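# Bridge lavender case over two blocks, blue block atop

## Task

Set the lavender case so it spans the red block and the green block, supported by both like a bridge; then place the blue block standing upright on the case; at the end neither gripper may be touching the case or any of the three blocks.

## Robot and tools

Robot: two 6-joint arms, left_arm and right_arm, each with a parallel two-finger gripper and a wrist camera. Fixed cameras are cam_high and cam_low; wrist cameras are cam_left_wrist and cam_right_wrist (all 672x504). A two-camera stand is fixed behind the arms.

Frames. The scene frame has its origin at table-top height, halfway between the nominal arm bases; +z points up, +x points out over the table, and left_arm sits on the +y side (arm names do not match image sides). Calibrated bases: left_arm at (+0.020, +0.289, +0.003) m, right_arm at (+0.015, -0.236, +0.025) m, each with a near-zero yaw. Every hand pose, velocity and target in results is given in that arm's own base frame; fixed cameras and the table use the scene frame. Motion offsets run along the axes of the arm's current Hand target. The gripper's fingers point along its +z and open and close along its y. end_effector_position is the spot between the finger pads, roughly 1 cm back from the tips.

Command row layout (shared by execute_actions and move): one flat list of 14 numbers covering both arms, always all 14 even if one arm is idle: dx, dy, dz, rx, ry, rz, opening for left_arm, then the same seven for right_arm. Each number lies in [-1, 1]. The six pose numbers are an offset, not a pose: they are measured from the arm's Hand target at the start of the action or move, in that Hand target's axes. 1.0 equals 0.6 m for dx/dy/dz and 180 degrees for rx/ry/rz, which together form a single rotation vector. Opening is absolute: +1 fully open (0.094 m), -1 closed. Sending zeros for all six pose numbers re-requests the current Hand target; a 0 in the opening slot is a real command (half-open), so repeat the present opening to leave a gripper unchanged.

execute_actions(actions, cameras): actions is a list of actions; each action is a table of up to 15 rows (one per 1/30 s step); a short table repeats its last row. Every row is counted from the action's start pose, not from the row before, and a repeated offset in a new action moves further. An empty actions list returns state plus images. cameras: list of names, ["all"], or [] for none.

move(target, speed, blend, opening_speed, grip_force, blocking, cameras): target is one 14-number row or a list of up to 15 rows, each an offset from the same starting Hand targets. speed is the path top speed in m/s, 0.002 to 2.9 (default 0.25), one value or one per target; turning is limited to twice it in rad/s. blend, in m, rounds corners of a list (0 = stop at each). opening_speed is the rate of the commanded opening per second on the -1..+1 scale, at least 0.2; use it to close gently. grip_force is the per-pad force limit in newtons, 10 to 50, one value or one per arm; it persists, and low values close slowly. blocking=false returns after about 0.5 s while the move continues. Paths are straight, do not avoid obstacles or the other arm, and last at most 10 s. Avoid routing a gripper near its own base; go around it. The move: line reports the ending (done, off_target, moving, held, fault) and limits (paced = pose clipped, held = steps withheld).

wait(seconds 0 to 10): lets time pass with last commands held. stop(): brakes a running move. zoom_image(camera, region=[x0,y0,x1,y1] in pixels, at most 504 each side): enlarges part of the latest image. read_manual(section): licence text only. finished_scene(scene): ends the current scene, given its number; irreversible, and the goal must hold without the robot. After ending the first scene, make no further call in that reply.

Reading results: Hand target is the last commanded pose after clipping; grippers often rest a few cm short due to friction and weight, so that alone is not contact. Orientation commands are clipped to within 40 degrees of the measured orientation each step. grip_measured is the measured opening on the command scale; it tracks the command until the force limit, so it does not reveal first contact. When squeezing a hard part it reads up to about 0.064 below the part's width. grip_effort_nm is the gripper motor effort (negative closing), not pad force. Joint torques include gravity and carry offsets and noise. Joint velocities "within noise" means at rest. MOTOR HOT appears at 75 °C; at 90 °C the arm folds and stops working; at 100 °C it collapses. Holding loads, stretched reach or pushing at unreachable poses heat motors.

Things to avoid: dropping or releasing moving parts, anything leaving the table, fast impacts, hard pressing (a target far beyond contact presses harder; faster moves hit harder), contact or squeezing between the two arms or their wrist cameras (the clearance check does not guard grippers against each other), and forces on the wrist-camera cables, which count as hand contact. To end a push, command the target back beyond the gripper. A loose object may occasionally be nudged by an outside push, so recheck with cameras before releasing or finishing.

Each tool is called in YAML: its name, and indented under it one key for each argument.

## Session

execute_actions:
  actions: []

zoom_image:
  camera: "cam_high"
  region: [200, 220, 560, 400]

Scene clock: 0.00 s.
left_arm: end_effector_position=(+0.3147, -0.1476, +0.1455) grip_measured=+1.000 grip_effort_nm=n/a end_effector_quat_wxyz=(+0.375, +0.154, +0.910, -0.078) | right_arm: end_effector_position=(+0.2680, +0.1123, +0.2625) grip_measured=+1.000 grip_effort_nm=n/a end_effector_quat_wxyz=(+0.451, -0.147, +0.863, +0.175)
Joint positions: left_arm=[-0.481 1.19 0.786 -0.382 -0.076 -0.113 0.094] | right_arm=[0.235 0.84 0.931 -0.673 -0.258 0.036 0.094]
Joint velocities: within noise
Joint torques (N m): no reading
Motor temperatures (°C): left_arm=[24 27 31 27 26 25 24] | right_arm=[23 28 28 27 24 25 23]
Heat: left arm: 31 °C; right arm: 28 °C.
Hand target: left_arm +0.3148, -0.1473, +0.1491; +0.378, +0.154, +0.910, -0.078 | right_arm +0.2667, +0.1123, +0.2661; +0.454, -0.148, +0.861, +0.176
Tool commands: left_gripper/opening=+1.0 right_gripper/opening=+1.0

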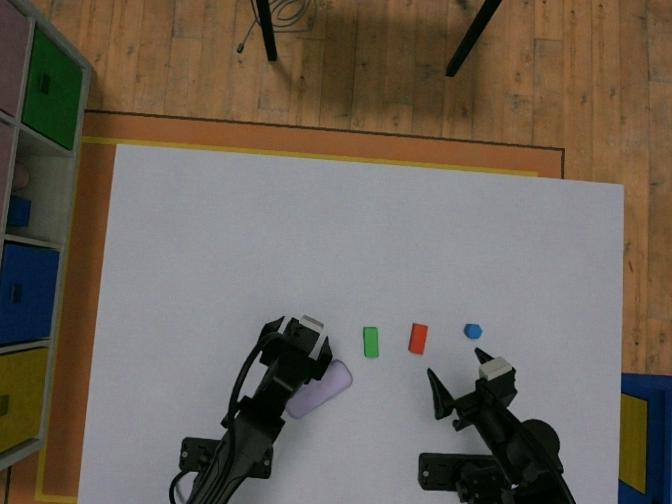

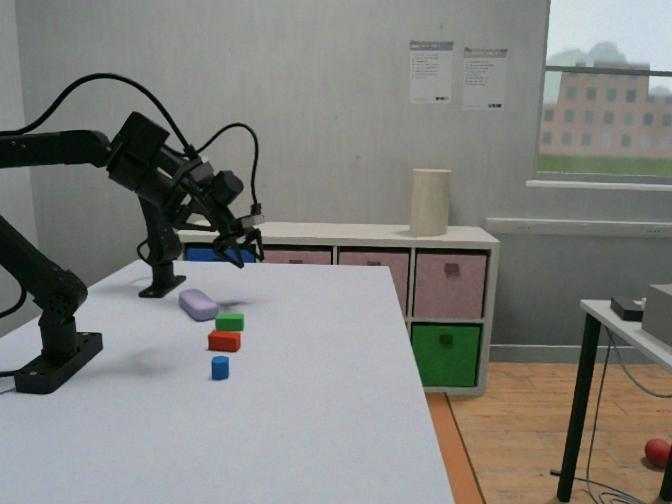

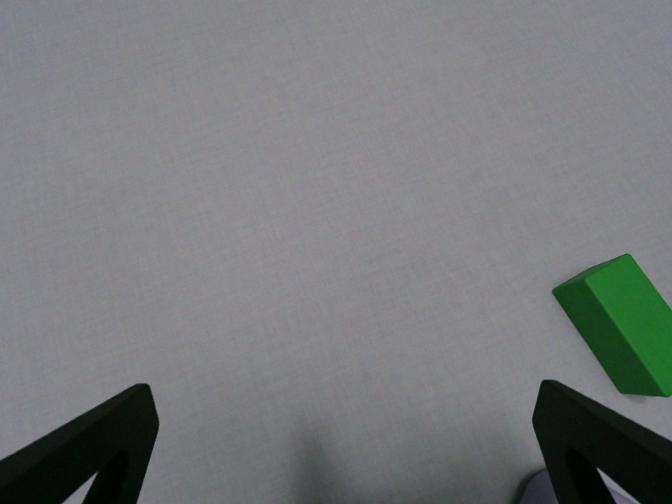

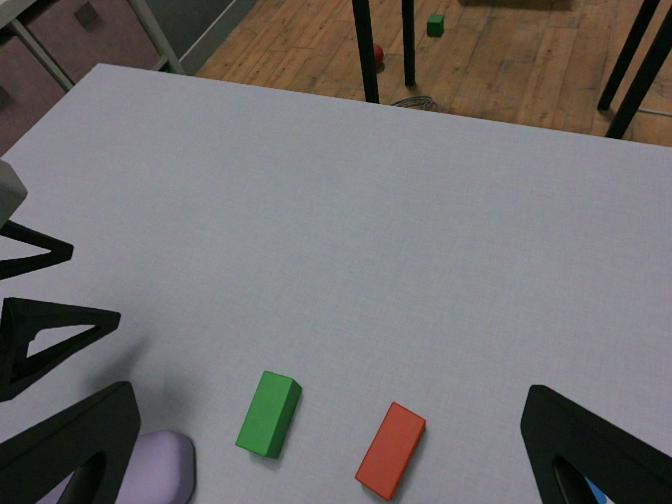

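Scaled by 1.400 from the camera's 672x504 image, which has a finer 960x720 frame.

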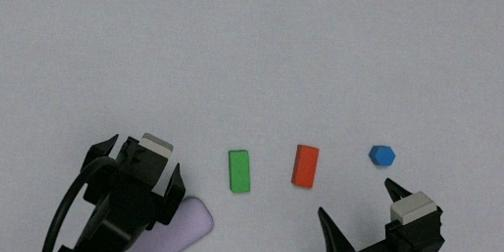

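move:
  target: [-0.0483,-0.1885,-0.065,-0.0512,0.2481,-0.1011,1,0.176,-0.2415,0.1067,0.1176,0.3033,0.0989,1]
  speed: 0.4
  cameras: ["cam_left_wrist","cam_right_wrist","cam_high"]

Scene clock: 12.60 s.
left_arm: end_effector_position=(+0.2718, -0.2497, +0.1991) grip_measured=+1.000 grip_effort_nm=0.00 end_effector_quat_wxyz=(+0.036, +0.003, +0.999, -0.035) | right_arm: end_effector_position=(+0.3123, +0.0041, +0.1153) grip_measured=+1.000 grip_effort_nm=0.00 end_effector_quat_wxyz=(-0.003, -0.006, +1.000, +0.005)
Joint positions: left_arm=[-0.744 1.899 1.981 -1.553 0.003 -0.738 0.094] | right_arm=[0.004 1.73 1.437 -1.283 -0.01 -0.007 0.094]
Joint torques (N m): left_arm=[-0.49 -6.49 8.1 0.05 -0.07 -0.13] | right_arm=[-0.14 -5.98 9.68 0.18 0.09 0.07]
Heat: left arm: 33 °C; right arm: 29 °C.
Hand target: left_arm +0.2699, -0.2498, +0.2000; +0.000, +0.000, +1.000, +0.000 | right_arm +0.3161, +0.0008, +0.1200; +0.000, +0.000, +1.000, +0.000
Off the commanded pose: left_arm 0.002 m, 6 deg | right_arm 0.007 m, 1 deg.
joint sent to its limit (left arm) — joint 4 (wrist pitch), lower limit. The joint targets are off in orientation, not in position.
move: off_target (left_arm)
Images, in order (width x height): cam_high 672x504, cam_left_wrist 672x504, cam_right_wrist 672x504.

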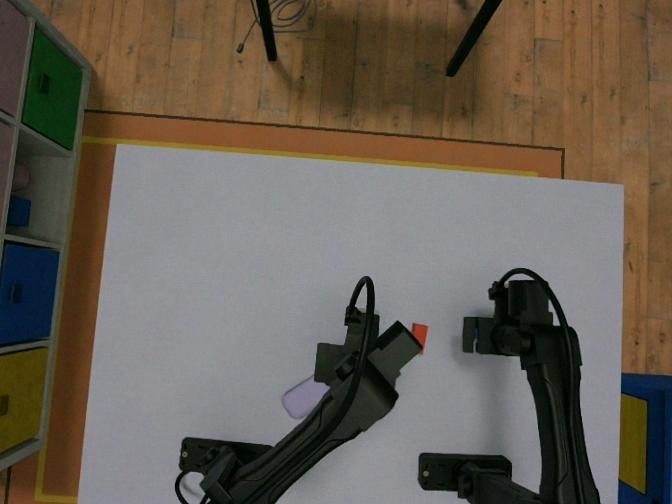

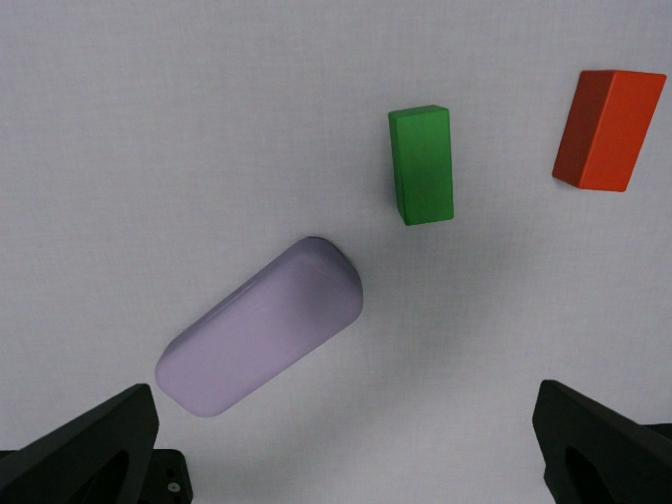

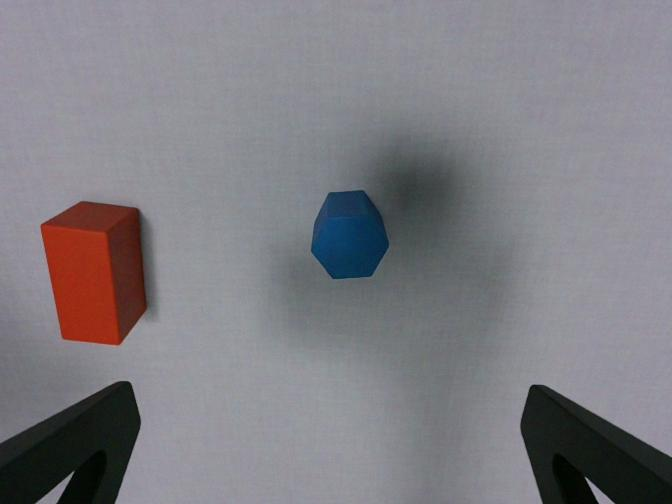

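move:
  target:
    - [0.1468,0.0755,0.1667,0,0,0.2806,1,-0.0118,-0.011,0.08,0,0,-0.1694,1]
    - [0.1468,0.0755,0.3133,0,0,0.2806,1,-0.0118,-0.011,0.18,0,0,-0.1694,1]
    - [0.1468,0.0755,0.3133,0,0,0.2806,0.15,-0.0118,-0.011,0.18,0,0,-0.1694,-0.55]
  speed: [0.3,0.2,0.2]
  blend: [0.02,0,0]
  opening_speed: 1.5
  cameras: ["cam_left_wrist","cam_right_wrist"]

Scene clock: 40.57 s.
left_arm: end_effector_position=(+0.1834, -0.2052, +0.0173) grip_measured=+0.326 grip_effort_nm=-1.02 end_effector_quat_wxyz=(+0.003, +0.420, +0.908, -0.003) | right_arm: end_effector_position=(+0.3263, -0.0024, +0.0180) grip_measured=-0.366 grip_effort_nm=-1.03 end_effector_quat_wxyz=(+0.008, -0.263, +0.965, +0.001)
Joint positions: left_arm=[-0.842 1.677 0.972 -0.857 0.004 0.024 0.062] | right_arm=[-0.014 1.851 1.186 -0.892 -0.007 -0.547 0.03]
Joint torques (N m): left_arm=[-0.54 -4.72 4.49 0.33 -0.07 0.12] | right_arm=[-0.39 -6.37 5.67 0.46 0.07 -0.08]
Heat: left arm: 34 °C; right arm: 31 °C.
Hand target: left_arm +0.1817, -0.2047, +0.0119; +0.000, +0.427, +0.904, +0.000 | right_arm +0.3232, -0.0058, +0.0120; +0.000, -0.263, +0.965, +0.000
Off the commanded pose: left_arm 0.006 m, 1 deg | right_arm 0.008 m, 1 deg.
move: done
Images, in order (width x height): cam_left_wrist 672x504, cam_right_wrist 672x504.

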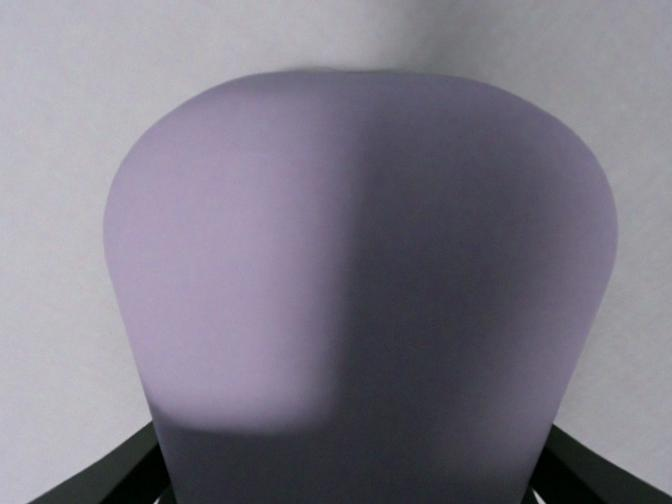

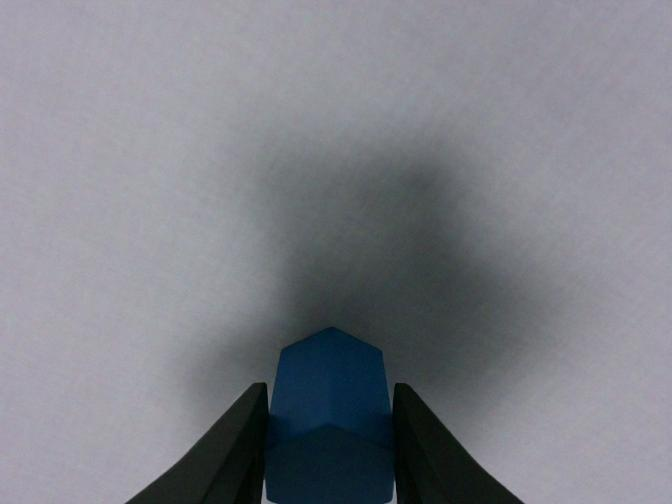

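move:
  target:
    - [0,0,-0.13,0,0,0,0.15,0,0,-0.15,0,0,0,-0.55]
    - [-0.3418,-0.0195,-0.13,0,0,0.1728,0.15,0.0592,-0.1005,-0.213,0,0,0,-0.55]
    - [-0.3418,-0.0195,-0.0935,0,0,0.1728,0.15,0.0592,-0.1005,-0.213,0,0,0,-0.55]
  speed: [0.2,0.22,0.12]
  blend: [0.02,0.02,0]
  cameras: ["cam_low","cam_high","cam_right_wrist"]

zoom_image:
  camera: "cam_low"
  region: [180, 260, 300, 380]

zoom_image:
  camera: "cam_high"
  region: [320, 280, 480, 400]

Scene clock: 55.67 s.
left_arm: end_effector_position=(+0.3068, -0.3697, +0.0694) grip_measured=+0.326 grip_effort_nm=-1.02 end_effector_quat_wxyz=(+0.009, +0.646, +0.763, -0.003) | right_arm: end_effector_position=(+0.3205, -0.0732, +0.1378) grip_measured=-0.366 grip_effort_nm=-1.03 end_effector_quat_wxyz=(+0.003, -0.261, +0.965, +0.002)
Joint positions: left_arm=[-0.879 2.467 2.371 -1.456 0.003 0.525 0.062] | right_arm=[-0.231 1.785 1.592 -1.374 -0.006 -0.758 0.03]
Joint torques (N m): left_arm=[-0.7 -10.26 8.27 -0.12 -0.06 0.14] | right_arm=[-0.08 -5.91 9.66 0.21 0.06 -0.06]
Heat: left arm: 34 °C; right arm: 30 °C.
Hand target: left_arm +0.3032, -0.3703, +0.0682; +0.000, +0.653, +0.757, +0.000 | right_arm +0.3233, -0.0758, +0.1397; +0.000, -0.263, +0.965, +0.000
Off the commanded pose: left_arm 0.004 m, 2 deg | right_arm 0.004 m, 1 deg.
move: done; blend cut to 0.011 m at target 2
Images, in order (width x height): cam_high 672x504, cam_low 672x504, cam_right_wrist 672x504.

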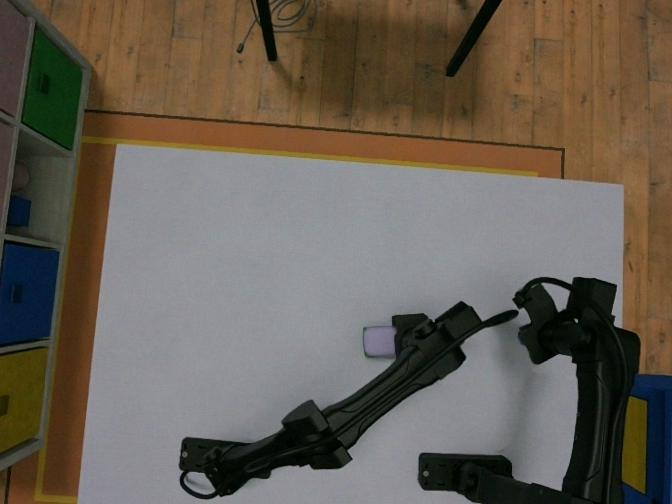

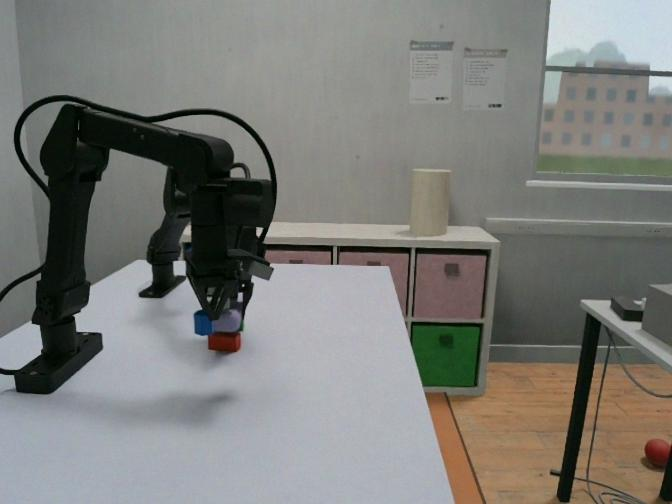

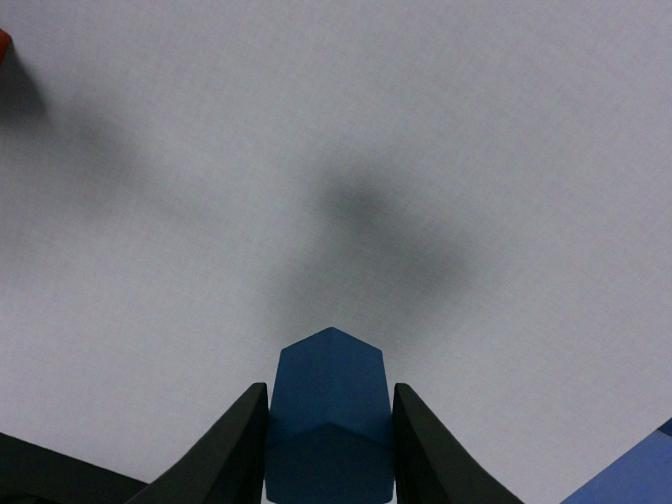

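Scaled by 4.200 from the camera's 672x504 image, which has a finer 960x720 frame.

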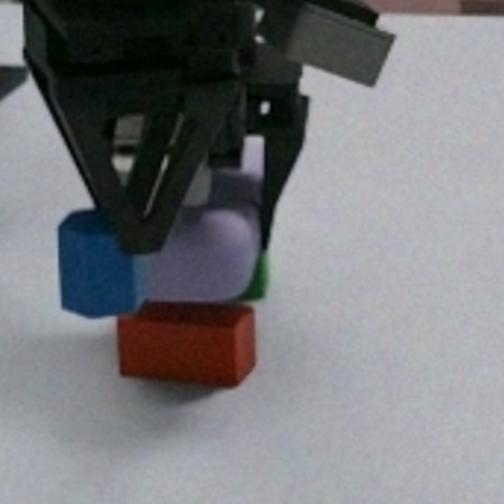

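Scaled by 3.150 from the camera's 672x504 image, which has a finer 960x720 frame.

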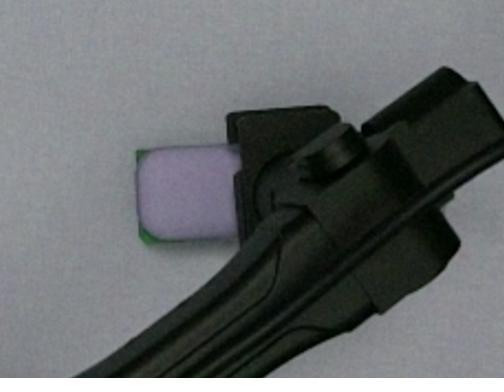

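move:
  target:
    - [0.0073,-0.004,0.0487,0,0,0,0.15,0,0,0,0,0,0,-0.55]
    - [0.0073,-0.004,0.041,0,0,0,0.7,0,0,0,0,0,0,-0.55]
    - [0.0073,-0.004,-0.15,0,0,0,0.7,0,0,0,0,0,0,-0.55]
    - [0.335,0.0115,-0.15,0,0,0,0.7,-0.1415,0.3692,0.03,0,0,0,-0.55]
  speed: [0.08,0.1,0.2,0.28]
  blend: [0,0,0.02,0]
  opening_speed: 1.0
  cameras: ["cam_low","cam_high","cam_right_wrist"]

zoom_image:
  camera: "cam_low"
  region: [180, 260, 300, 380]

zoom_image:
  camera: "cam_high"
  region: [320, 280, 480, 400]

Scene clock: 70.83 s.
left_arm: end_effector_position=(+0.2839, -0.1704, +0.1552) grip_measured=+0.697 grip_effort_nm=0.15 end_effector_quat_wxyz=(-0.007, +0.649, +0.761, +0.004) | right_arm: end_effector_position=(+0.2762, +0.1567, +0.1181) grip_measured=-0.366 grip_effort_nm=-1.03 end_effector_quat_wxyz=(-0.008, -0.267, +0.964, +0.002)
Joint positions: left_arm=[-0.549 1.816 1.7 -1.467 -0.01 0.863 0.08] | right_arm=[0.508 1.758 1.481 -1.308 -0.008 -0.033 0.03]
Joint torques (N m): left_arm=[0.02 -8.77 4.57 0.19 0.07 0.16] | right_arm=[-0.08 -5.85 10 0.32 0.05 0.08]
Motor temperatures (°C): left_arm=[24 32 33 27 26 25 25] | right_arm=[23 31 30 27 24 25 24]
Heat: left arm: 33 °C; right arm: 31 °C.
Hand target: left_arm +0.2807, -0.1705, +0.1580; +0.000, +0.653, +0.757, +0.000 | right_arm +0.2838, +0.1582, +0.1217; +0.000, -0.264, +0.965, +0.000
Off the commanded pose: left_arm 0.004 m, 1 deg | right_arm 0.009 m, 1 deg.
move: done; target 2's new opening was sent with left_arm's hand 0.011 m and 2 deg from that target
Images, in order (width x height): cam_high 672x504, cam_low 672x504, cam_right_wrist 672x504.

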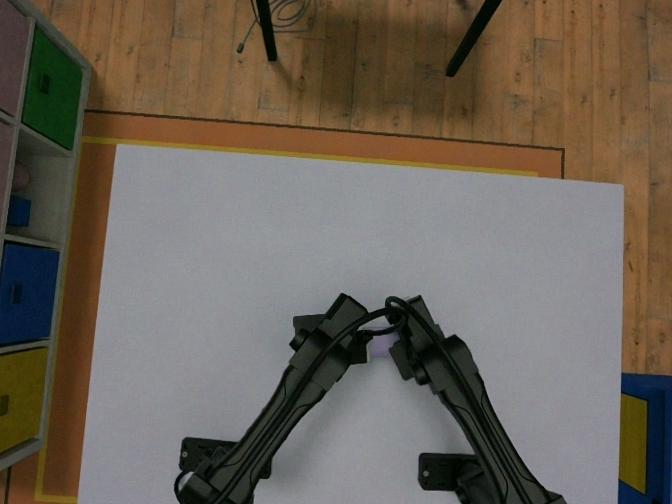

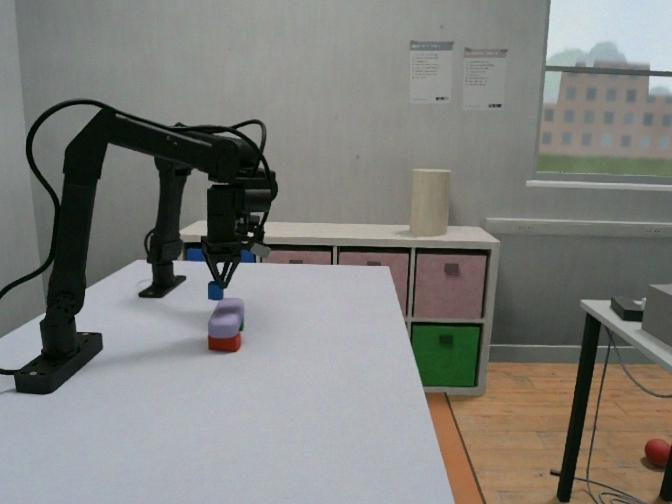

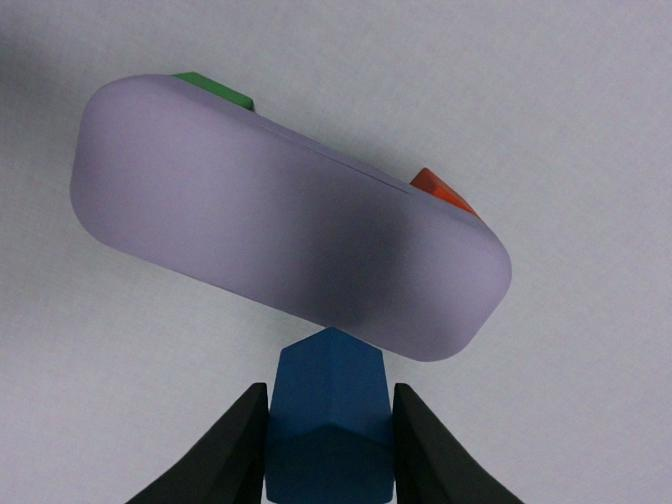

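Scaled by 4.200 from the camera's 672x504 image, which has a finer 960x720 frame.

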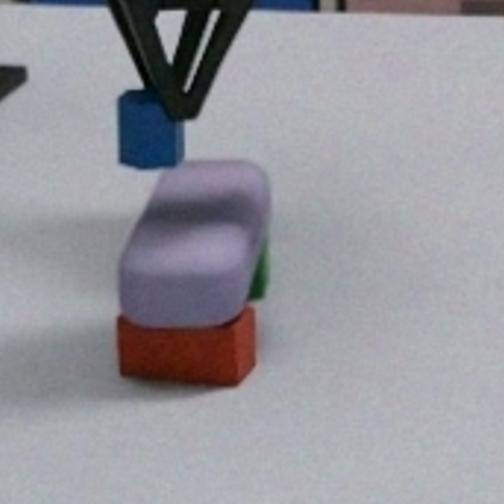

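Scaled by 3.150 from the camera's 672x504 image, which has a finer 960x720 frame.

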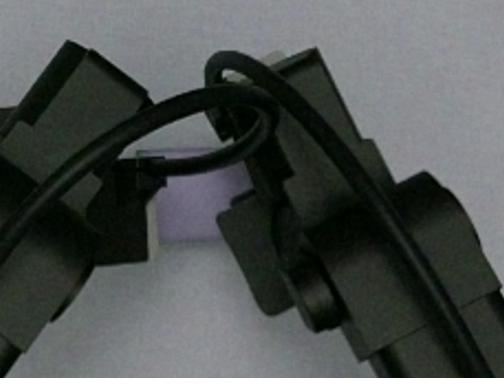

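move:
  target:
    - [0.247,0.037,0,0,0,0,0.7,-0.0305,-0.0128,0,0,0,0,-0.55]
    - [0.247,0.037,0,0,0,0,0.7,-0.0305,-0.0128,0.03,0,0,0,-0.55]
  speed: [0.18,0.08]
  cameras: ["cam_low","cam_high","cam_right_wrist"]

zoom_image:
  camera: "cam_low"
  region: [180, 260, 300, 380]

Scene clock: 90.90 s.
left_arm: end_effector_position=(+0.2855, -0.0189, +0.1552) grip_measured=+0.697 grip_effort_nm=0.15 end_effector_quat_wxyz=(-0.008, +0.648, +0.761, +0.002) | right_arm: end_effector_position=(+0.3040, +0.1649, +0.1117) grip_measured=-0.366 grip_effort_nm=-1.03 end_effector_quat_wxyz=(+0.010, -0.263, +0.965, +0.006)
Joint positions: left_arm=[-0.077 1.639 1.494 -1.437 -0.012 1.333 0.08] | right_arm=[0.49 1.833 1.548 -1.263 -0.008 -0.043 0.03]
Joint torques (N m): left_arm=[0.09 -7.65 4.52 0.16 0.1 0.18] | right_arm=[-0.35 -6.41 5.94 0.47 0.05 -0.06]
Heat: left arm: 33 °C; right arm: 31 °C.
Hand target: left_arm +0.2810, -0.0206, +0.1580; +0.000, +0.653, +0.757, +0.000 | right_arm +0.3036, +0.1608, +0.1038; +0.000, -0.263, +0.965, +0.000
Off the commanded pose: left_arm 0.006 m, 1 deg | right_arm 0.009 m, 1 deg.
move: done
Images, in order (width x height): cam_high 672x504, cam_low 672x504, cam_right_wrist 672x504.

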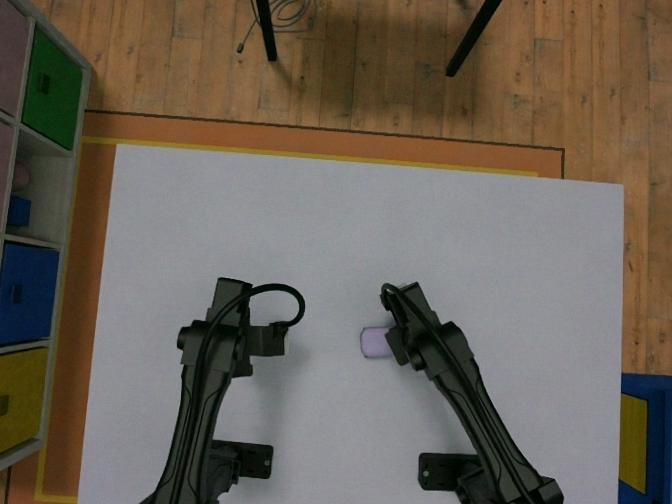

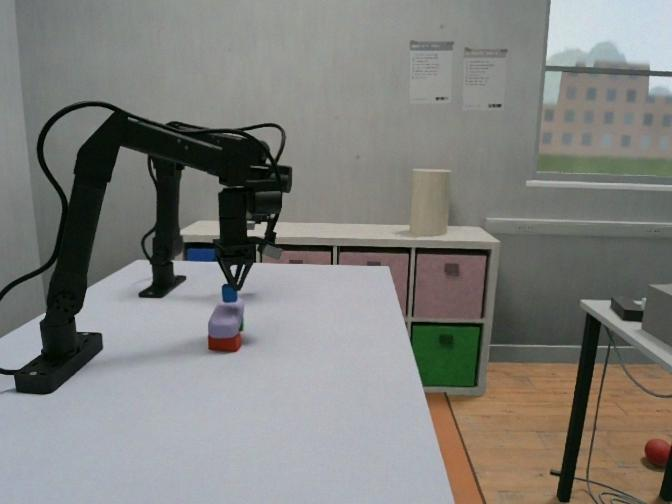

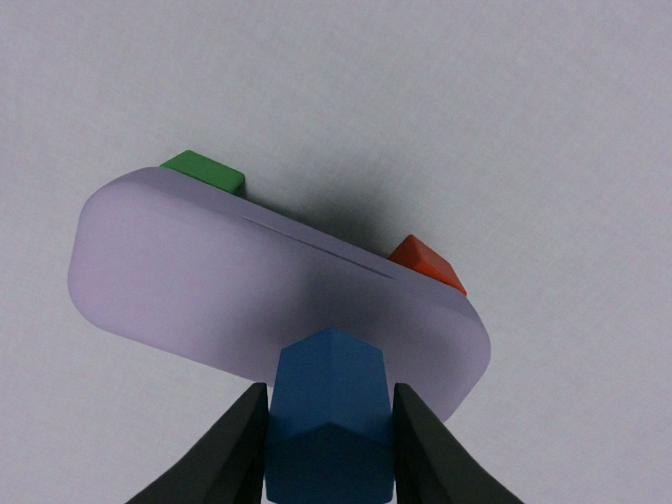

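Scaled by 4.200 from the camera's 672x504 image, which has a finer 960x720 frame.

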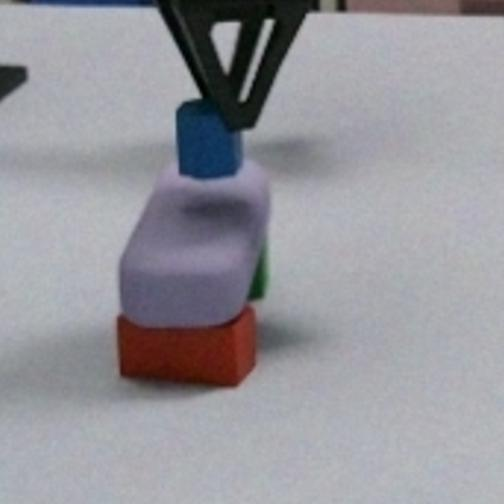

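move:
  target:
    - [0,0,0,0,0,0,0.7,0.0127,0.0053,0.005,0,0,0,-0.55]
    - [0,0,0,0,0,0,0.7,0.0127,0.0053,0.04,0,0,0,-0.55]
  speed: [0.08,0.05]
  cameras: ["cam_low","cam_right_wrist"]

zoom_image:
  camera: "cam_low"
  region: [180, 260, 300, 380]

Scene clock: 96.70 s.
left_arm: end_effector_position=(+0.2855, -0.0189, +0.1552) grip_measured=+0.697 grip_effort_nm=0.15 end_effector_quat_wxyz=(-0.008, +0.648, +0.761, +0.002) | right_arm: end_effector_position=(+0.2949, +0.1601, +0.0894) grip_measured=-0.366 grip_effort_nm=-1.03 end_effector_quat_wxyz=(-0.002, -0.263, +0.965, +0.004)
Joint positions: left_arm=[-0.077 1.639 1.494 -1.437 -0.012 1.333 0.08] | right_arm=[0.49 1.825 1.449 -1.197 -0.008 -0.043 0.03]
Joint torques (N m): left_arm=[0.08 -7.68 4.51 0.16 0.1 0.18] | right_arm=[0.38 -6.98 4.18 0.79 0.06 0.03]
Heat: left arm: 33 °C; right arm: 30 °C.
Hand target: left_arm +0.2810, -0.0206, +0.1580; +0.000, +0.653, +0.757, +0.000 | right_arm +0.2954, +0.1597, +0.0797; +0.000, -0.263, +0.965, +0.000
Off the commanded pose: left_arm 0.005 m, 1 deg | right_arm 0.010 m, 0 deg.
move: done
Images, in order (width x height): cam_low 672x504, cam_right_wrist 672x504.

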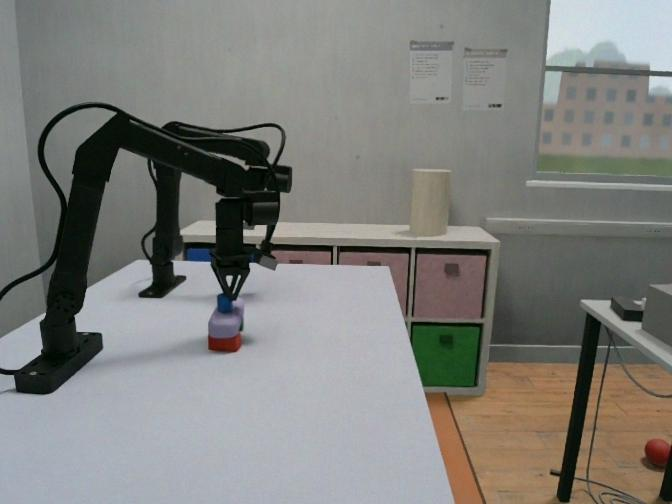

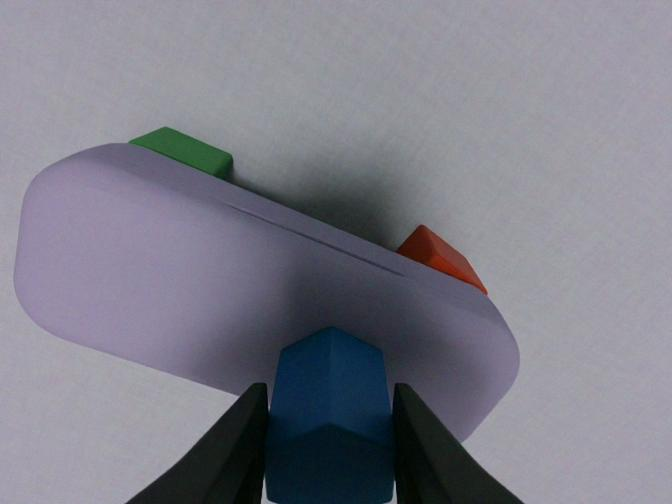

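Scaled by 4.200 from the camera's 672x504 image, which has a finer 960x720 frame.

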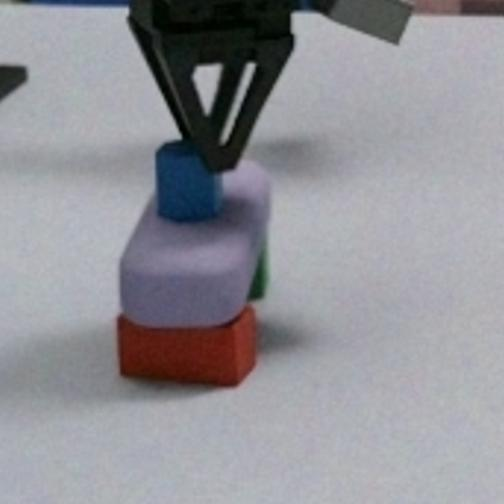

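move:
  target:
    - [0,0,0,0,0,0,0.7,0,0,-0.005,0,0,0,-0.55]
    - [0,0,0,0,0,0,0.7,0,0,-0.005,0,0,0,0.15]
    - [0,0,0,0,0,0,0.7,0,0,-0.14,0,0,0,0.15]
    - [0,0,0,0,0,0,0.7,0.1,-0.3,-0.16,0,0,0,0.15]
  speed: [0.05,0.05,0.15,0.3]
  blend: [0,0,0.03,0]
  opening_speed: 1.0
  cameras: ["cam_low","cam_high"]

zoom_image:
  camera: "cam_low"
  region: [180, 260, 300, 380]

zoom_image:
  camera: "cam_high"
  region: [320, 280, 480, 400]

Scene clock: 105.77 s.
left_arm: end_effector_position=(+0.2855, -0.0189, +0.1552) grip_measured=+0.697 grip_effort_nm=0.15 end_effector_quat_wxyz=(-0.008, +0.648, +0.761, +0.002) | right_arm: end_effector_position=(+0.3325, -0.0277, +0.1741) grip_measured=+0.148 grip_effort_nm=0.12 end_effector_quat_wxyz=(+0.002, -0.258, +0.966, -0.002)
Joint positions: left_arm=[-0.077 1.639 1.494 -1.437 -0.012 1.333 0.08] | right_arm=[-0.085 1.822 1.783 -1.527 0.002 -0.606 0.054]
Joint torques (N m): left_arm=[0.06 -7.66 4.51 0.16 0.1 0.18] | right_arm=[0.61 -6.2 9.4 0.21 -0.04 -0.05]
Heat: left arm: 33 °C; right arm: 31 °C.
Hand target: left_arm +0.2810, -0.0206, +0.1580; +0.000, +0.653, +0.757, +0.000 | right_arm +0.3351, -0.0258, +0.1758; +0.000, -0.264, +0.965, +0.000
Off the commanded pose: left_arm 0.005 m, 1 deg | right_arm 0.004 m, 1 deg.
move: done
Images, in order (width x height): cam_high 672x504, cam_low 672x504.

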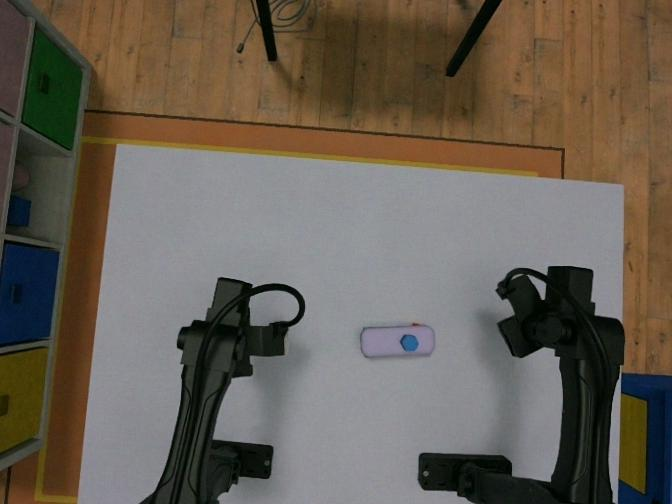

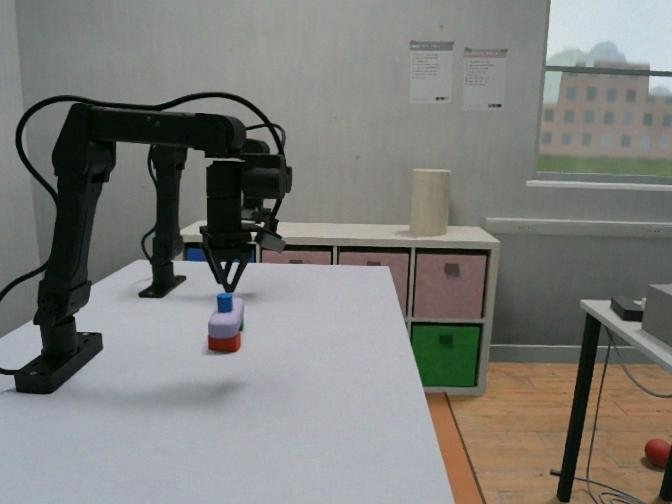

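Scaled by 4.200 from the camera's 672x504 image, which has a finer 960x720 frame.

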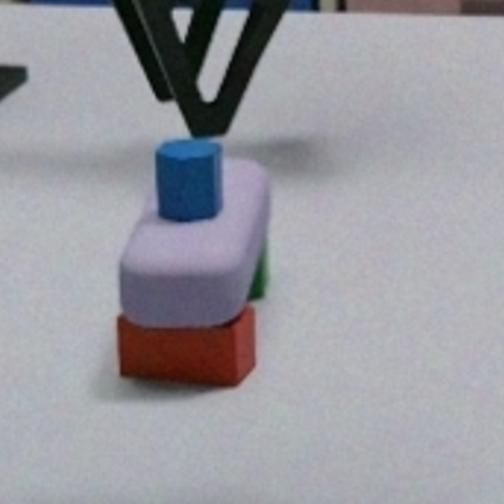

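Scaled by 3.150 from the camera's 672x504 image, which has a finer 960x720 frame.

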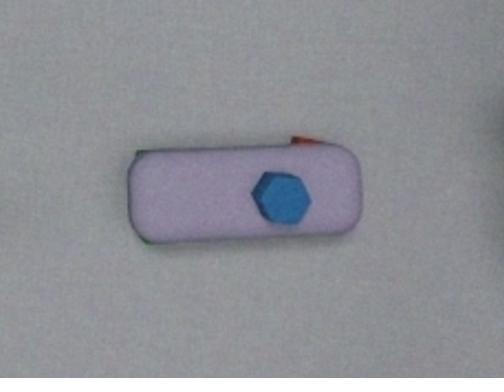

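Blue stands upright on the case, resting on both blocks.

finished_scene:
  scene: 3

The scene is finished: the task was done.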